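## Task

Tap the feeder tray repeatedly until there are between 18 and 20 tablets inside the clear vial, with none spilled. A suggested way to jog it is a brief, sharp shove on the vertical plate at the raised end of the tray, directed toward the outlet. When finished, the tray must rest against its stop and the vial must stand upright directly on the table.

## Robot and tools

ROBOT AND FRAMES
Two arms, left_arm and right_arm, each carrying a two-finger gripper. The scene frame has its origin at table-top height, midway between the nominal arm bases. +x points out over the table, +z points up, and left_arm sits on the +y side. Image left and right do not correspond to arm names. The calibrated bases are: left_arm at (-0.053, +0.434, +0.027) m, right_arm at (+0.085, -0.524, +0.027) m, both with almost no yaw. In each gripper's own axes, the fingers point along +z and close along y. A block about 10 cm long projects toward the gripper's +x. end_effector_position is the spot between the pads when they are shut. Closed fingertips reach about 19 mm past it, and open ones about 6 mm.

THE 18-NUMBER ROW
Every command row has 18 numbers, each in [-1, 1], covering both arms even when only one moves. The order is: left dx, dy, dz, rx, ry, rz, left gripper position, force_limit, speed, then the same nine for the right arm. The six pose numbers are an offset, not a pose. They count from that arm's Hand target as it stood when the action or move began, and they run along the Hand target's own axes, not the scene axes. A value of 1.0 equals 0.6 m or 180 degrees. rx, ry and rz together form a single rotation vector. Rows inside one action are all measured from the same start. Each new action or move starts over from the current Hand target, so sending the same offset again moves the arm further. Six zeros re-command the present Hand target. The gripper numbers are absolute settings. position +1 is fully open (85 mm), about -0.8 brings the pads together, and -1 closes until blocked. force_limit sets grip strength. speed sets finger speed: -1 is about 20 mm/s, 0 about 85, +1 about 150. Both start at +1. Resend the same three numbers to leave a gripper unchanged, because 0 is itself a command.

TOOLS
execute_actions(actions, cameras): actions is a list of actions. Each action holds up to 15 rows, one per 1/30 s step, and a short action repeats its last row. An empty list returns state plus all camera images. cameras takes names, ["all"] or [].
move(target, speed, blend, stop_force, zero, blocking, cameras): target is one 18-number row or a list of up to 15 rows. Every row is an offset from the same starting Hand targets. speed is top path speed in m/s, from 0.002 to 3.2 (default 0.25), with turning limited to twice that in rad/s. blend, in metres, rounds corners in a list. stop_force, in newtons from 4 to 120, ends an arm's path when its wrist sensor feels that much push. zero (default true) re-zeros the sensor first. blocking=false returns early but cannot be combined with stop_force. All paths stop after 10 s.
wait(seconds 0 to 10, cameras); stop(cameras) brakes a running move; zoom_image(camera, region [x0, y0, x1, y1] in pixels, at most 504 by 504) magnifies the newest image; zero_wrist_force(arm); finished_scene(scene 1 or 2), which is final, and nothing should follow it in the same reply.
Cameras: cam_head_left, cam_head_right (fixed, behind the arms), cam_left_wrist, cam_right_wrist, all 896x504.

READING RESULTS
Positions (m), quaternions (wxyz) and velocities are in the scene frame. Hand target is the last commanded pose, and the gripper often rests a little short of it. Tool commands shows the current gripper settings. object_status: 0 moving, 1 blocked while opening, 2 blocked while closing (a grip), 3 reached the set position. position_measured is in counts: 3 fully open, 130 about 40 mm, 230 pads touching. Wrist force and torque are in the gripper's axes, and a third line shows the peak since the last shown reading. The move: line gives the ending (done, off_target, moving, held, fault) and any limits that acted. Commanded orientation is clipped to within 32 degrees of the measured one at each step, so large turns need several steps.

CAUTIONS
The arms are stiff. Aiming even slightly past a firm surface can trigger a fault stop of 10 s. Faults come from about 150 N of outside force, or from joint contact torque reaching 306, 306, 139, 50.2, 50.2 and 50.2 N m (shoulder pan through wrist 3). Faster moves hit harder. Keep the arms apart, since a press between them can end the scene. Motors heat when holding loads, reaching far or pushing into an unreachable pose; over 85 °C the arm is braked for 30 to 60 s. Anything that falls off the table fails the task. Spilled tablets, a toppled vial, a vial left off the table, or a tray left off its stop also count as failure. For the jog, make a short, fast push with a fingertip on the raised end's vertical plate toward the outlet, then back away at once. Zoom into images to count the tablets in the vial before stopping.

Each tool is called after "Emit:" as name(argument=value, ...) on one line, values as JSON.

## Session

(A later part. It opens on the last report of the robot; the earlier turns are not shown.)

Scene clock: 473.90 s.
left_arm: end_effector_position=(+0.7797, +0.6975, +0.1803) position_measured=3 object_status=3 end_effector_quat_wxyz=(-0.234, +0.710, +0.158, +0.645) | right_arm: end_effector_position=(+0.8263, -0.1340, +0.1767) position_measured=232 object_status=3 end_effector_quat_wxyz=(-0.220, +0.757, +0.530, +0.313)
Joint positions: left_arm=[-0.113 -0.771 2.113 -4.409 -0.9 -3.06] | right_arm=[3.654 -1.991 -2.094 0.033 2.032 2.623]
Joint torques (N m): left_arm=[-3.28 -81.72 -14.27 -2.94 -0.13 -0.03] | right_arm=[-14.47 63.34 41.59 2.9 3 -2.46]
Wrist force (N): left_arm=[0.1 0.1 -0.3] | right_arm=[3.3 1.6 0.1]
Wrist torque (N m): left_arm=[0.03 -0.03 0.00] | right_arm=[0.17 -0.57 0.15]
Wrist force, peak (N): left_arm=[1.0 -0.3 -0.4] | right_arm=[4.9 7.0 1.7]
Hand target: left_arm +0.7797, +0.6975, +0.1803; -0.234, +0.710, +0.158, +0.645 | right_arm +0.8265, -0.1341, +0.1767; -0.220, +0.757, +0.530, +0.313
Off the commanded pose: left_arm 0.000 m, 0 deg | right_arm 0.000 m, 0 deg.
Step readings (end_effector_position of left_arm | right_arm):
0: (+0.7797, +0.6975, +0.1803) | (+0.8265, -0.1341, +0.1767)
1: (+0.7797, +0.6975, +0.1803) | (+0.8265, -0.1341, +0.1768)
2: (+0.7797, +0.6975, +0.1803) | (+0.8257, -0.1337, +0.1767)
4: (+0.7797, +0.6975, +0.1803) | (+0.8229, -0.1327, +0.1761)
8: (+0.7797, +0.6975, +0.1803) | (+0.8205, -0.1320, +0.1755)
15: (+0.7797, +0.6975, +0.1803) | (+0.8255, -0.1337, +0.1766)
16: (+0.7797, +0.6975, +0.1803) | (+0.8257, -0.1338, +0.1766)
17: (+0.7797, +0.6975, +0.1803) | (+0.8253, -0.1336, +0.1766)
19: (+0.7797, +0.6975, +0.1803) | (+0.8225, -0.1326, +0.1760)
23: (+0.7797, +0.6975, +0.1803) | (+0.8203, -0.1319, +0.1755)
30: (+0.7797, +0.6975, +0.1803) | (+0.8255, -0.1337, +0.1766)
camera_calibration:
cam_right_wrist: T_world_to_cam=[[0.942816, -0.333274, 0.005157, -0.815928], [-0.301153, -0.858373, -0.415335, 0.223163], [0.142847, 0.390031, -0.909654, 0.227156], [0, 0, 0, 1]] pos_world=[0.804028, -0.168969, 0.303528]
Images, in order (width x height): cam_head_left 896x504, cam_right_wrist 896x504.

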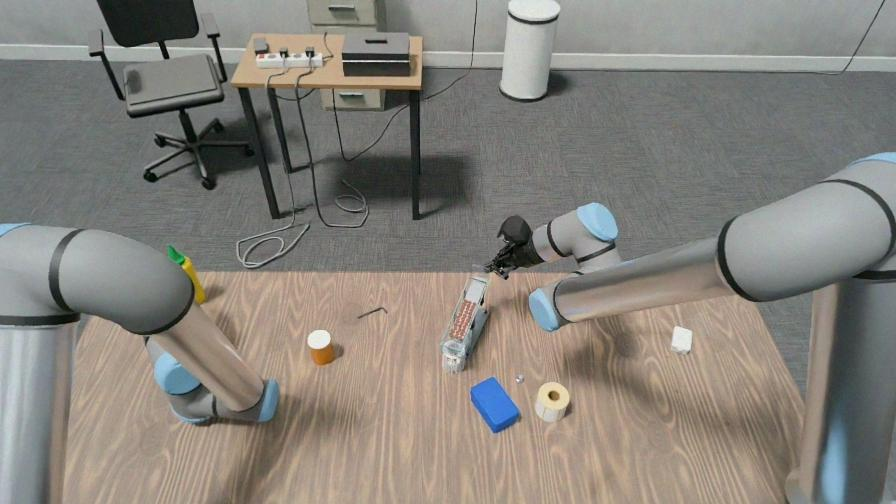

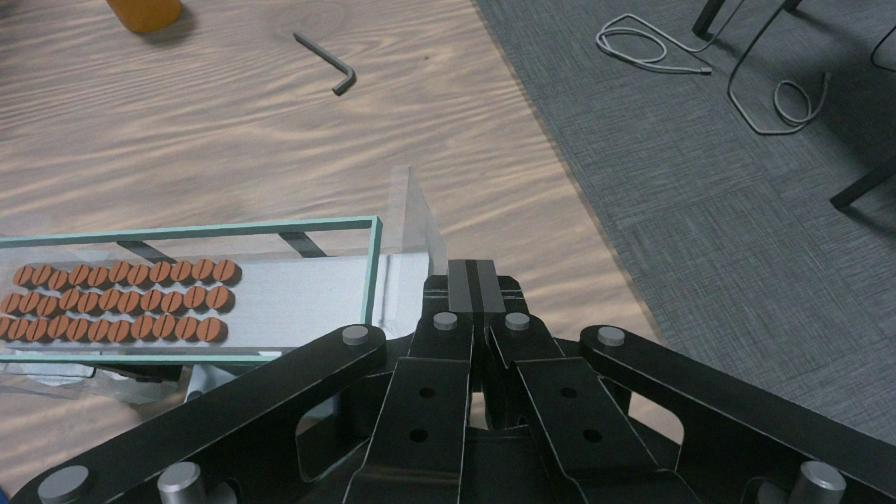

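Emit:
execute_actions(actions=[[[0,0,0,0,0,0,1,1,1,-0.0026,-0.0197,0.0026,0,0,0,-1,0,0],[0,0,0,0,0,0,1,1,1,-0.0026,-0.0197,0.0026,0,0,0,-1,0,0],[0,0,0,0,0,0,1,1,1,-0.0026,-0.0197,0.0026,0,0,0,-1,0,0],[0,0,0,0,0,0,1,1,1,-0.0026,-0.0197,0.0026,0,0,0,-1,0,0],[0,0,0,0,0,0,1,1,1,-0.0026,-0.0197,0.0026,0,0,0,-1,0,0],[0,0,0,0,0,0,1,1,1,-0.0026,-0.0197,0.0026,0,0,0,-1,0,0],[0,0,0,0,0,0,1,1,1,0,0,0,0,0,0,-1,0,0]],[[0,0,0,0,0,0,1,1,1,-0.0026,-0.0197,0.0026,0,0,0,-1,0,0],[0,0,0,0,0,0,1,1,1,-0.0026,-0.0197,0.0026,0,0,0,-1,0,0],[0,0,0,0,0,0,1,1,1,-0.0026,-0.0197,0.0026,0,0,0,-1,0,0],[0,0,0,0,0,0,1,1,1,-0.0026,-0.0197,0.0026,0,0,0,-1,0,0],[0,0,0,0,0,0,1,1,1,-0.0026,-0.0197,0.0026,0,0,0,-1,0,0],[0,0,0,0,0,0,1,1,1,-0.0026,-0.0197,0.0026,0,0,0,-1,0,0],[0,0,0,0,0,0,1,1,1,0,0,0,0,0,0,-1,0,0]],[[0,0,0,0,0,0,1,1,1,-0.0026,-0.0197,0.0026,0,0,0,-1,0,0],[0,0,0,0,0,0,1,1,1,-0.0026,-0.0197,0.0026,0,0,0,-1,0,0],[0,0,0,0,0,0,1,1,1,-0.0026,-0.0197,0.0026,0,0,0,-1,0,0],[0,0,0,0,0,0,1,1,1,-0.0026,-0.0197,0.0026,0,0,0,-1,0,0],[0,0,0,0,0,0,1,1,1,-0.0026,-0.0197,0.0026,0,0,0,-1,0,0],[0,0,0,0,0,0,1,1,1,-0.0026,-0.0197,0.0026,0,0,0,-1,0,0],[0,0,0,0,0,0,1,1,1,0,0,0,0,0,0,-1,0,0]]], cameras=["cam_right_wrist","cam_head_left"])

Emit:
zoom_image(camera="cam_right_wrist", region=[0, 200, 440, 400])

Emit:
zoom_image(camera="cam_head_left", region=[435, 285, 485, 375])

Scene clock: 511.63 s.
left_arm: end_effector_position=(+0.7797, +0.6975, +0.1803) position_measured=3 object_status=3 end_effector_quat_wxyz=(-0.234, +0.710, +0.158, +0.645) | right_arm: end_effector_position=(+0.8262, -0.1340, +0.1767) position_measured=232 object_status=3 end_effector_quat_wxyz=(-0.220, +0.757, +0.530, +0.313)
Joint positions: left_arm=[-0.113 -0.771 2.113 -4.409 -0.9 -3.06] | right_arm=[3.654 -1.991 -2.094 0.034 2.032 2.623]
Joint torques (N m): left_arm=[-1.26 -83.1 -13.57 -2.93 -0.08 -0.05] | right_arm=[-13.96 64.59 40.24 3.54 2.97 -1.75]
Wrist force (N): left_arm=[0.2 0.3 -0.5] | right_arm=[3.1 1.8 0.0]
Wrist torque (N m): left_arm=[0.05 -0.04 0.00] | right_arm=[0.18 -0.55 0.16]
Wrist force, peak (N): left_arm=[0.4 0.3 -0.6] | right_arm=[5.9 8.0 1.9]
Hand target: left_arm +0.7797, +0.6975, +0.1803; -0.234, +0.710, +0.158, +0.645 | right_arm +0.8265, -0.1341, +0.1767; -0.220, +0.757, +0.530, +0.313
Off the commanded pose: left_arm 0.000 m, 0 deg | right_arm 0.000 m, 0 deg.
Step readings (end_effector_position of left_arm | right_arm):
0: (+0.7797, +0.6975, +0.1803) | (+0.8265, -0.1341, +0.1767)
1: (+0.7797, +0.6975, +0.1803) | (+0.8265, -0.1341, +0.1768)
2: (+0.7797, +0.6975, +0.1803) | (+0.8255, -0.1336, +0.1767)
4: (+0.7797, +0.6975, +0.1803) | (+0.8217, -0.1323, +0.1758)
8: (+0.7797, +0.6975, +0.1803) | (+0.8184, -0.1312, +0.1750)
15: (+0.7797, +0.6975, +0.1803) | (+0.8252, -0.1336, +0.1765)
16: (+0.7797, +0.6975, +0.1803) | (+0.8255, -0.1337, +0.1766)
17: (+0.7797, +0.6975, +0.1803) | (+0.8250, -0.1335, +0.1765)
19: (+0.7797, +0.6975, +0.1803) | (+0.8211, -0.1321, +0.1757)
23: (+0.7797, +0.6975, +0.1803) | (+0.8181, -0.1311, +0.1750)
30: (+0.7797, +0.6975, +0.1803) | (+0.8252, -0.1336, +0.1765)
31: (+0.7797, +0.6975, +0.1803) | (+0.8255, -0.1337, +0.1766)
32: (+0.7797, +0.6975, +0.1803) | (+0.8248, -0.1334, +0.1765)
34: (+0.7797, +0.6975, +0.1803) | (+0.8213, -0.1321, +0.1758)
38: (+0.7797, +0.6975, +0.1803) | (+0.8183, -0.1312, +0.1750)
45: (+0.7797, +0.6975, +0.1803) | (+0.8252, -0.1336, +0.1765)
camera_calibration:
cam_right_wrist: T_world_to_cam=[[0.942806, -0.333304, 0.00514263, -0.815826], [-0.301185, -0.858361, -0.415335, 0.223161], [0.142847, 0.390032, -0.909654, 0.22717], [0, 0, 0, 1]] pos_world=[0.803928, -0.168969, 0.303528]
Images, in order (width x height): cam_head_left 896x504, cam_right_wrist 896x504.

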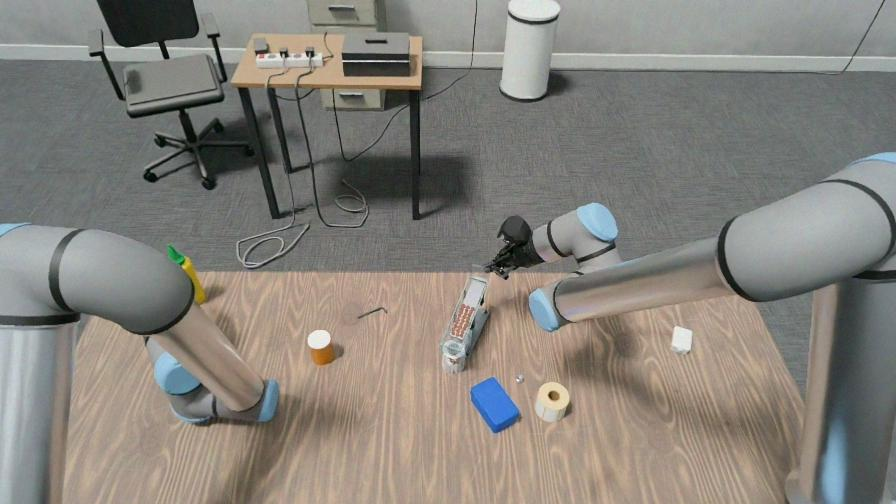

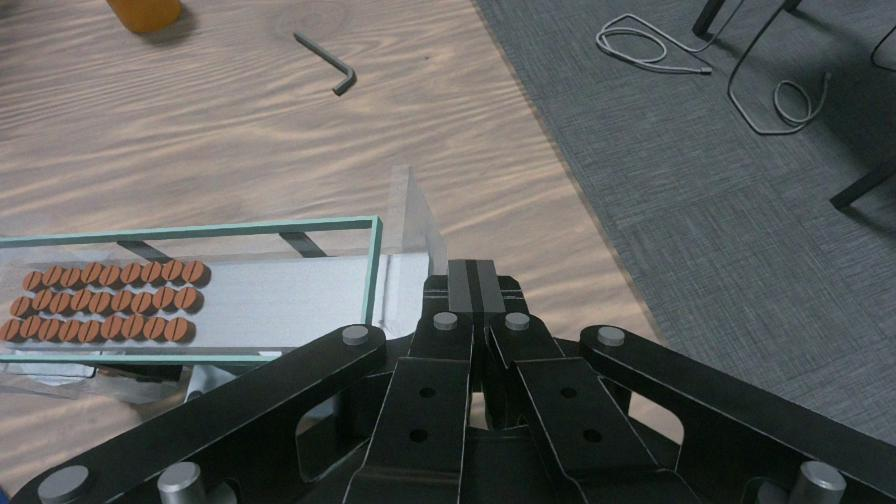

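Scaled by 1.145.

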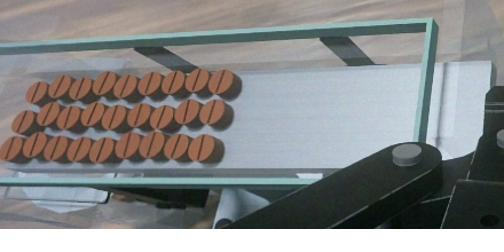

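Scaled by 5.600.

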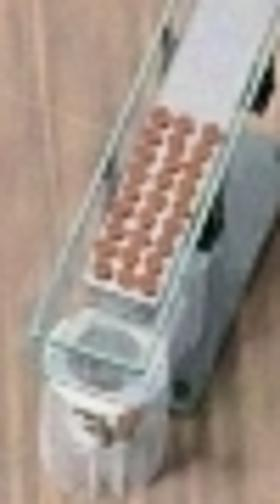

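Emit:
execute_actions(actions=[[[0,0,0,0,0,0,1,1,1,-0.0026,-0.0197,0.0026,0,0,0,-1,0,0],[0,0,0,0,0,0,1,1,1,-0.0026,-0.0197,0.0026,0,0,0,-1,0,0],[0,0,0,0,0,0,1,1,1,-0.0026,-0.0197,0.0026,0,0,0,-1,0,0],[0,0,0,0,0,0,1,1,1,-0.0026,-0.0197,0.0026,0,0,0,-1,0,0],[0,0,0,0,0,0,1,1,1,-0.0026,-0.0197,0.0026,0,0,0,-1,0,0],[0,0,0,0,0,0,1,1,1,-0.0026,-0.0197,0.0026,0,0,0,-1,0,0],[0,0,0,0,0,0,1,1,1,0,0,0,0,0,0,-1,0,0]],[[0,0,0,0,0,0,1,1,1,-0.0026,-0.0197,0.0026,0,0,0,-1,0,0],[0,0,0,0,0,0,1,1,1,-0.0026,-0.0197,0.0026,0,0,0,-1,0,0],[0,0,0,0,0,0,1,1,1,-0.0026,-0.0197,0.0026,0,0,0,-1,0,0],[0,0,0,0,0,0,1,1,1,-0.0026,-0.0197,0.0026,0,0,0,-1,0,0],[0,0,0,0,0,0,1,1,1,-0.0026,-0.0197,0.0026,0,0,0,-1,0,0],[0,0,0,0,0,0,1,1,1,-0.0026,-0.0197,0.0026,0,0,0,-1,0,0],[0,0,0,0,0,0,1,1,1,0,0,0,0,0,0,-1,0,0]],[[0,0,0,0,0,0,1,1,1,-0.0026,-0.0197,0.0026,0,0,0,-1,0,0],[0,0,0,0,0,0,1,1,1,-0.0026,-0.0197,0.0026,0,0,0,-1,0,0],[0,0,0,0,0,0,1,1,1,-0.0026,-0.0197,0.0026,0,0,0,-1,0,0],[0,0,0,0,0,0,1,1,1,-0.0026,-0.0197,0.0026,0,0,0,-1,0,0],[0,0,0,0,0,0,1,1,1,-0.0026,-0.0197,0.0026,0,0,0,-1,0,0],[0,0,0,0,0,0,1,1,1,-0.0026,-0.0197,0.0026,0,0,0,-1,0,0],[0,0,0,0,0,0,1,1,1,0,0,0,0,0,0,-1,0,0]],[[0,0,0,0,0,0,1,1,1,-0.0026,-0.0197,0.0026,0,0,0,-1,0,0],[0,0,0,0,0,0,1,1,1,-0.0026,-0.0197,0.0026,0,0,0,-1,0,0],[0,0,0,0,0,0,1,1,1,-0.0026,-0.0197,0.0026,0,0,0,-1,0,0],[0,0,0,0,0,0,1,1,1,-0.0026,-0.0197,0.0026,0,0,0,-1,0,0],[0,0,0,0,0,0,1,1,1,-0.0026,-0.0197,0.0026,0,0,0,-1,0,0],[0,0,0,0,0,0,1,1,1,-0.0026,-0.0197,0.0026,0,0,0,-1,0,0],[0,0,0,0,0,0,1,1,1,0,0,0,0,0,0,-1,0,0]],[[0,0,0,0,0,0,1,1,1,-0.0026,-0.0197,0.0026,0,0,0,-1,0,0],[0,0,0,0,0,0,1,1,1,-0.0026,-0.0197,0.0026,0,0,0,-1,0,0],[0,0,0,0,0,0,1,1,1,-0.0026,-0.0197,0.0026,0,0,0,-1,0,0],[0,0,0,0,0,0,1,1,1,-0.0026,-0.0197,0.0026,0,0,0,-1,0,0],[0,0,0,0,0,0,1,1,1,-0.0026,-0.0197,0.0026,0,0,0,-1,0,0],[0,0,0,0,0,0,1,1,1,-0.0026,-0.0197,0.0026,0,0,0,-1,0,0],[0,0,0,0,0,0,1,1,1,0,0,0,0,0,0,-1,0,0]]], cameras=["cam_right_wrist","cam_head_left"])

Emit:
zoom_image(camera="cam_right_wrist", region=[0, 200, 440, 400])

Emit:
zoom_image(camera="cam_head_left", region=[435, 285, 485, 375])

Scene clock: 566.73 s.
left_arm: end_effector_position=(+0.7797, +0.6975, +0.1803) position_measured=3 object_status=3 end_effector_quat_wxyz=(-0.234, +0.710, +0.158, +0.645) | right_arm: end_effector_position=(+0.8262, -0.1340, +0.1767) position_measured=232 object_status=3 end_effector_quat_wxyz=(-0.220, +0.757, +0.530, +0.313)
Joint positions: left_arm=[-0.113 -0.771 2.113 -4.409 -0.9 -3.06] | right_arm=[3.654 -1.991 -2.094 0.034 2.032 2.623]
Joint torques (N m): left_arm=[-2.1 -81.88 -14.44 -2.89 0 -0.23] | right_arm=[-13.48 62.49 41.74 3.71 3.32 -2.01]
Wrist force (N): left_arm=[0.2 0.2 0.1] | right_arm=[3.2 1.8 0.0]
Wrist torque (N m): left_arm=[0.04 -0.03 0.00] | right_arm=[0.19 -0.58 0.15]
Wrist force, peak (N): left_arm=[0.8 -0.2 -0.4] | right_arm=[6.0 8.3 1.4]
Hand target: left_arm +0.7797, +0.6975, +0.1803; -0.234, +0.710, +0.158, +0.645 | right_arm +0.8265, -0.1341, +0.1767; -0.220, +0.757, +0.530, +0.313
Off the commanded pose: left_arm 0.000 m, 0 deg | right_arm 0.000 m, 0 deg.
Step readings (end_effector_position of left_arm | right_arm):
0: (+0.7797, +0.6975, +0.1803) | (+0.8265, -0.1341, +0.1767)
1: (+0.7797, +0.6975, +0.1803) | (+0.8265, -0.1341, +0.1767)
2: (+0.7797, +0.6975, +0.1803) | (+0.8257, -0.1337, +0.1767)
4: (+0.7797, +0.6975, +0.1803) | (+0.8215, -0.1322, +0.1758)
8: (+0.7797, +0.6975, +0.1803) | (+0.8183, -0.1312, +0.1750)
15: (+0.7797, +0.6975, +0.1803) | (+0.8253, -0.1337, +0.1765)
16: (+0.7797, +0.6975, +0.1803) | (+0.8255, -0.1337, +0.1766)
17: (+0.7797, +0.6975, +0.1803) | (+0.8248, -0.1334, +0.1765)
19: (+0.7797, +0.6975, +0.1803) | (+0.8213, -0.1321, +0.1758)
23: (+0.7797, +0.6975, +0.1803) | (+0.8183, -0.1312, +0.1750)
30: (+0.7797, +0.6975, +0.1803) | (+0.8252, -0.1336, +0.1765)
31: (+0.7797, +0.6975, +0.1803) | (+0.8255, -0.1337, +0.1766)
32: (+0.7797, +0.6975, +0.1803) | (+0.8250, -0.1334, +0.1765)
34: (+0.7797, +0.6975, +0.1803) | (+0.8211, -0.1321, +0.1757)
38: (+0.7797, +0.6975, +0.1803) | (+0.8181, -0.1311, +0.1750)
45: (+0.7797, +0.6975, +0.1803) | (+0.8252, -0.1336, +0.1765)
46: (+0.7797, +0.6975, +0.1803) | (+0.8255, -0.1337, +0.1766)
47: (+0.7797, +0.6975, +0.1803) | (+0.8248, -0.1334, +0.1765)
49: (+0.7797, +0.6975, +0.1803) | (+0.8213, -0.1321, +0.1758)
53: (+0.7797, +0.6975, +0.1803) | (+0.8183, -0.1312, +0.1750)
60: (+0.7797, +0.6975, +0.1803) | (+0.8252, -0.1336, +0.1765)
61: (+0.7797, +0.6975, +0.1803) | (+0.8255, -0.1337, +0.1766)
62: (+0.7797, +0.6975, +0.1803) | (+0.8250, -0.1334, +0.1765)
64: (+0.7797, +0.6975, +0.1803) | (+0.8211, -0.1321, +0.1757)
68: (+0.7797, +0.6975, +0.1803) | (+0.8181, -0.1311, +0.1750)
75: (+0.7797, +0.6975, +0.1803) | (+0.8252, -0.1336, +0.1765)
camera_calibration:
cam_right_wrist: T_world_to_cam=[[0.942792, -0.33334, 0.00522821, -0.815847], [-0.301181, -0.85835, -0.415363, 0.223167], [0.142945, 0.390026, -0.909641, 0.227086], [0, 0, 0, 1]] pos_world=[0.803927, -0.168969, 0.303528]
Images, in order (width x height): cam_head_left 896x504, cam_right_wrist 896x504.

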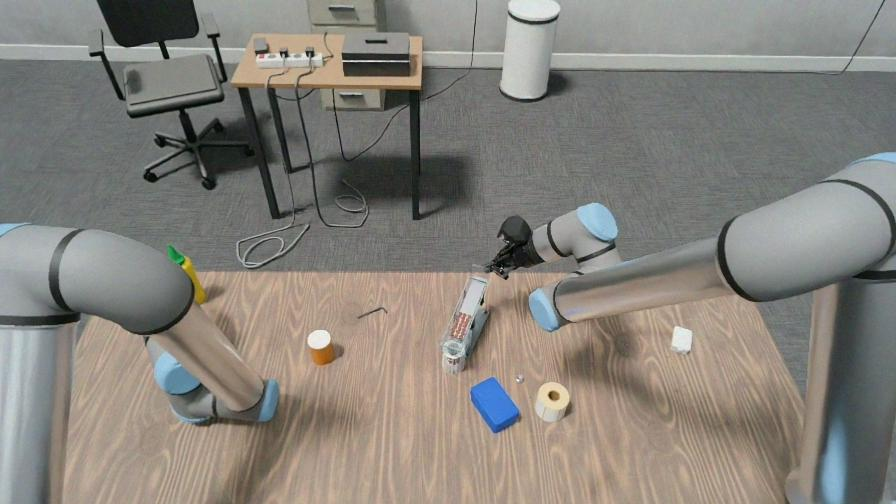

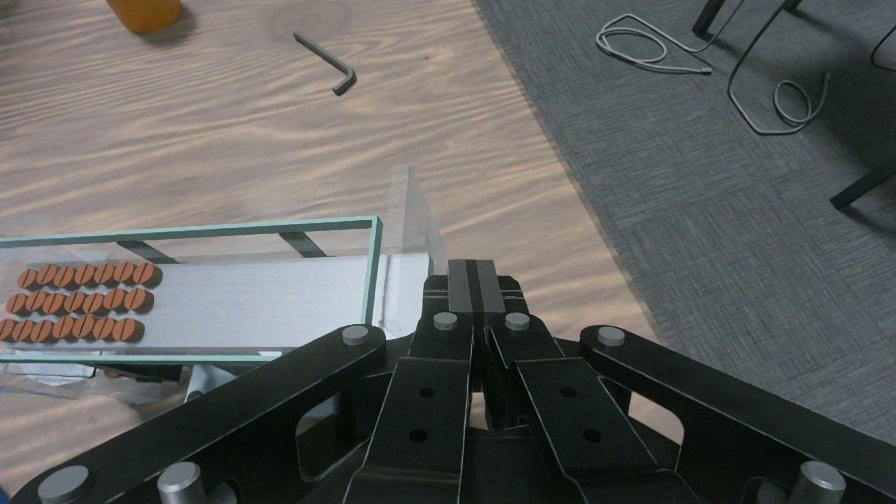

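Scaled by 1.145.

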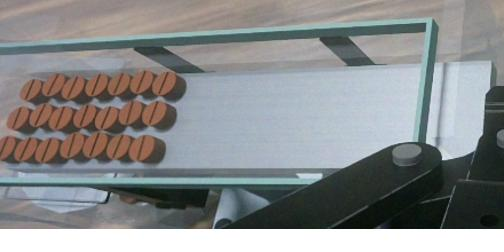

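Scaled by 5.600.

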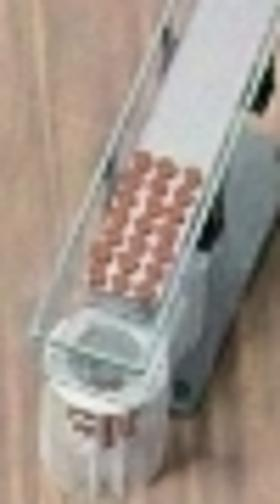

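Emit:
execute_actions(actions=[[[0,0,0,0,0,0,1,1,1,-0.0026,-0.0197,0.0026,0,0,0,-1,0,0],[0,0,0,0,0,0,1,1,1,-0.0026,-0.0197,0.0026,0,0,0,-1,0,0],[0,0,0,0,0,0,1,1,1,-0.0026,-0.0197,0.0026,0,0,0,-1,0,0],[0,0,0,0,0,0,1,1,1,-0.0026,-0.0197,0.0026,0,0,0,-1,0,0],[0,0,0,0,0,0,1,1,1,-0.0026,-0.0197,0.0026,0,0,0,-1,0,0],[0,0,0,0,0,0,1,1,1,-0.0026,-0.0197,0.0026,0,0,0,-1,0,0],[0,0,0,0,0,0,1,1,1,0,0,0,0,0,0,-1,0,0]],[[0,0,0,0,0,0,1,1,1,-0.0019,-0.0147,0.0019,0,0,0,-1,0,0],[0,0,0,0,0,0,1,1,1,-0.0019,-0.0147,0.0019,0,0,0,-1,0,0],[0,0,0,0,0,0,1,1,1,-0.0019,-0.0147,0.0019,0,0,0,-1,0,0],[0,0,0,0,0,0,1,1,1,-0.0019,-0.0147,0.0019,0,0,0,-1,0,0],[0,0,0,0,0,0,1,1,1,-0.0019,-0.0147,0.0019,0,0,0,-1,0,0],[0,0,0,0,0,0,1,1,1,-0.0019,-0.0147,0.0019,0,0,0,-1,0,0],[0,0,0,0,0,0,1,1,1,0,0,0,0,0,0,-1,0,0]]], cameras=["cam_right_wrist","cam_head_left"])

Emit:
zoom_image(camera="cam_right_wrist", region=[0, 200, 440, 400])

Emit:
zoom_image(camera="cam_head_left", region=[435, 285, 485, 375])

Scene clock: 591.83 s.
left_arm: end_effector_position=(+0.7797, +0.6975, +0.1803) position_measured=3 object_status=3 end_effector_quat_wxyz=(-0.234, +0.710, +0.158, +0.645) | right_arm: end_effector_position=(+0.8263, -0.1340, +0.1767) position_measured=232 object_status=3 end_effector_quat_wxyz=(-0.220, +0.757, +0.530, +0.313)
Joint positions: left_arm=[-0.113 -0.771 2.113 -4.409 -0.9 -3.06] | right_arm=[3.654 -1.991 -2.094 0.033 2.032 2.623]
Joint torques (N m): left_arm=[-0.69 -81.38 -13.23 -2.81 -0.31 -0.25] | right_arm=[-11.87 64.13 42.79 3.36 3.1 -1.86]
Wrist force (N): left_arm=[0.1 0.0 -0.4] | right_arm=[3.3 1.4 0.1]
Wrist torque (N m): left_arm=[-0.01 -0.02 0.00] | right_arm=[0.12 -0.59 0.16]
Wrist force, peak (N): left_arm=[0.2 -0.2 -0.9] | right_arm=[5.9 8.2 1.9]
Hand target: left_arm +0.7797, +0.6975, +0.1803; -0.234, +0.710, +0.158, +0.645 | right_arm +0.8265, -0.1341, +0.1767; -0.220, +0.757, +0.530, +0.313
Off the commanded pose: left_arm 0.000 m, 0 deg | right_arm 0.000 m, 0 deg.
Step readings (end_effector_position of left_arm | right_arm):
0: (+0.7797, +0.6975, +0.1803) | (+0.8265, -0.1341, +0.1767)
1: (+0.7797, +0.6975, +0.1803) | (+0.8265, -0.1341, +0.1767)
2: (+0.7797, +0.6975, +0.1803) | (+0.8253, -0.1336, +0.1766)
4: (+0.7797, +0.6975, +0.1803) | (+0.8216, -0.1322, +0.1758)
8: (+0.7797, +0.6975, +0.1803) | (+0.8185, -0.1313, +0.1751)
15: (+0.7797, +0.6975, +0.1803) | (+0.8252, -0.1337, +0.1765)
16: (+0.7797, +0.6975, +0.1803) | (+0.8255, -0.1337, +0.1766)
17: (+0.7797, +0.6975, +0.1803) | (+0.8250, -0.1335, +0.1765)
19: (+0.7797, +0.6975, +0.1803) | (+0.8226, -0.1326, +0.1760)
23: (+0.7797, +0.6975, +0.1803) | (+0.8203, -0.1319, +0.1755)
30: (+0.7797, +0.6975, +0.1803) | (+0.8255, -0.1337, +0.1766)
camera_calibration:
cam_right_wrist: T_world_to_cam=[[0.942816, -0.333274, 0.005157, -0.815928], [-0.301153, -0.858373, -0.415335, 0.223163], [0.142847, 0.390031, -0.909654, 0.227156], [0, 0, 0, 1]] pos_world=[0.804028, -0.168969, 0.303528]
Images, in order (width x height): cam_head_left 896x504, cam_right_wrist 896x504.

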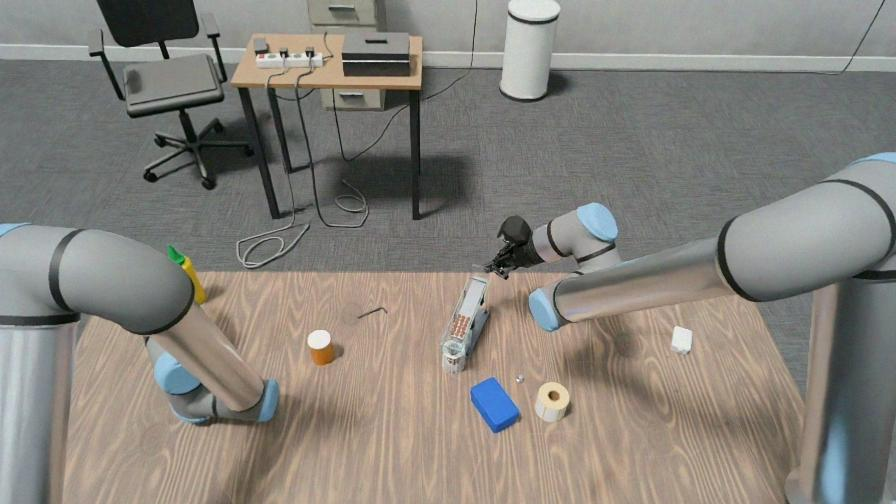

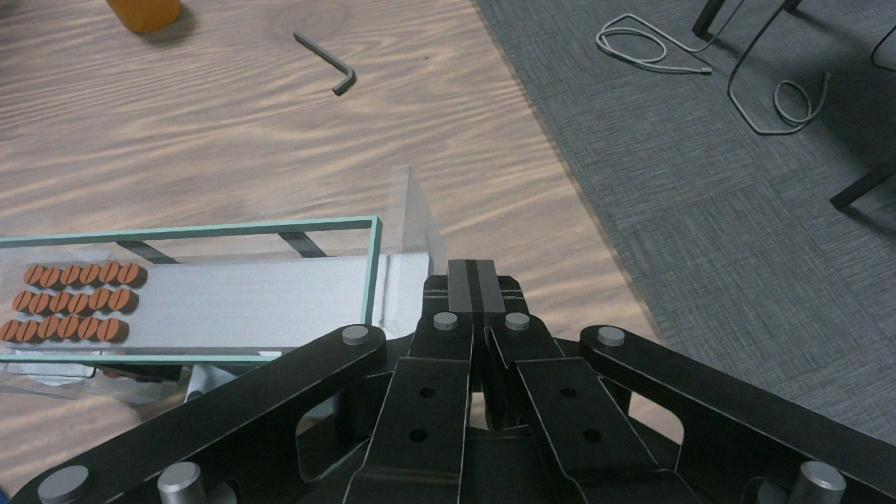

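Scaled by 1.145.

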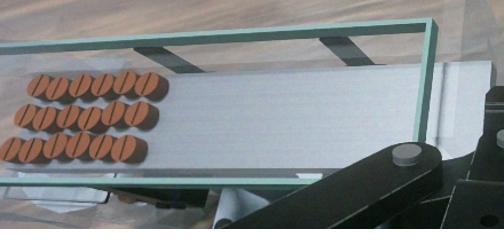

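Scaled by 5.600.

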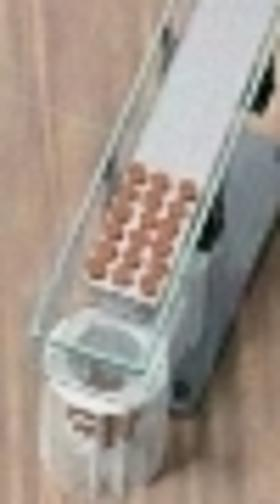

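Emit:
move(target=[0,0,0,0,0,0,1,1,1,0.0,0.1,-0.02,0,0,0,-1,0,0], speed=0.1, cameras=["cam_right_wrist","cam_head_left"])

Emit:
zoom_image(camera="cam_head_left", region=[435, 285, 485, 375])

Emit:
finished_scene(scene=1)

Scene clock: 602.17 s.
left_arm: end_effector_position=(+0.7797, +0.6975, +0.1803) position_measured=3 object_status=3 end_effector_quat_wxyz=(-0.234, +0.710, +0.158, +0.645) | right_arm: end_effector_position=(+0.8798, -0.1625, +0.1852) position_measured=232 object_status=3 end_effector_quat_wxyz=(-0.220, +0.757, +0.530, +0.313)
Joint positions: left_arm=[-0.113 -0.771 2.113 -4.409 -0.9 -3.06] | right_arm=[3.581 -2.023 -2.005 -0.053 2.075 2.558]
Joint torques (N m): left_arm=[-1.17 -81.03 -13.9 -2.99 0.25 -0.39] | right_arm=[-15.05 68.84 44.73 3.82 2.97 -2.03]
Wrist force (N): left_arm=[0.2 -0.2 -0.4] | right_arm=[3.2 0.6 0.0]
Wrist torque (N m): left_arm=[-0.03 -0.04 0.01] | right_arm=[0.15 -0.56 0.17]
Wrist force, peak (N): left_arm=[0.2 0.4 -0.7] | right_arm=[3.8 1.7 0.3]
Hand target: left_arm +0.7797, +0.6975, +0.1803; -0.234, +0.710, +0.158, +0.645 | right_arm +0.8799, -0.1626, +0.1852; -0.220, +0.757, +0.530, +0.313
Off the commanded pose: left_arm 0.000 m, 0 deg | right_arm 0.000 m, 0 deg.
move: done
camera_calibration:
cam_right_wrist: T_world_to_cam=[[0.942764, -0.333421, 0.00518883, -0.875938], [-0.301269, -0.858318, -0.415364, 0.218375], [0.142945, 0.390027, -0.90964, 0.238311], [0, 0, 0, 1]] pos_world=[0.857527, -0.197569, 0.312028]
Images, in order (width x height): cam_head_left 896x504, cam_right_wrist 896x504.

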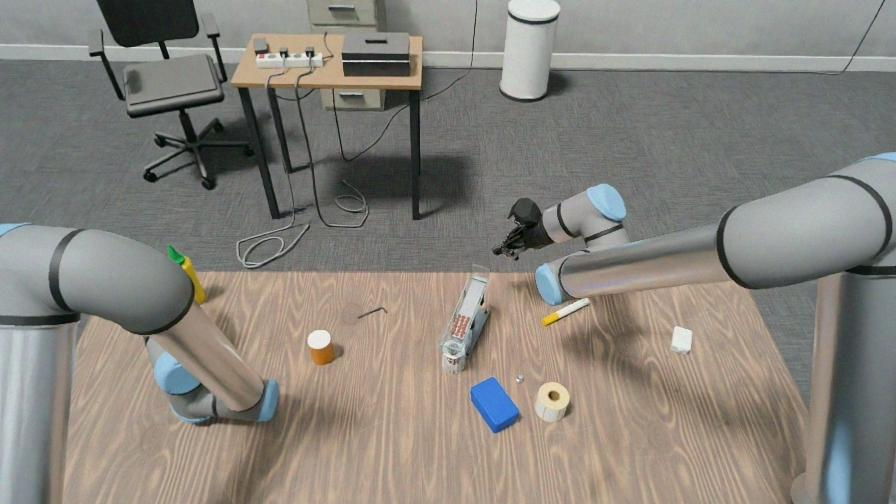

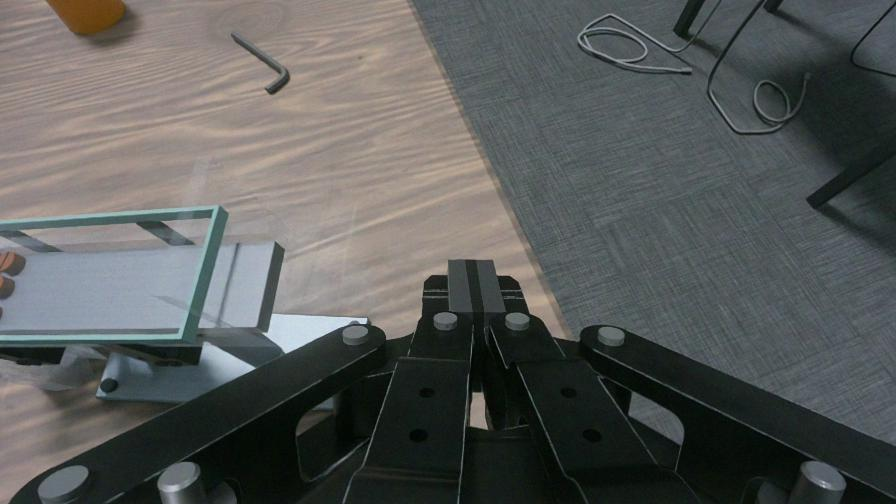

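Scaled by 5.600.

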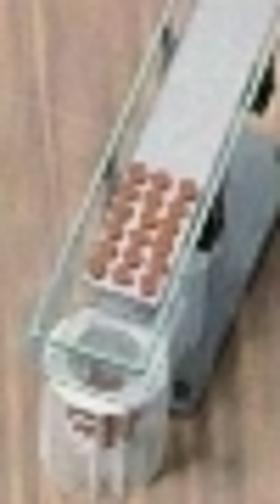

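The scene is finished: the task was done.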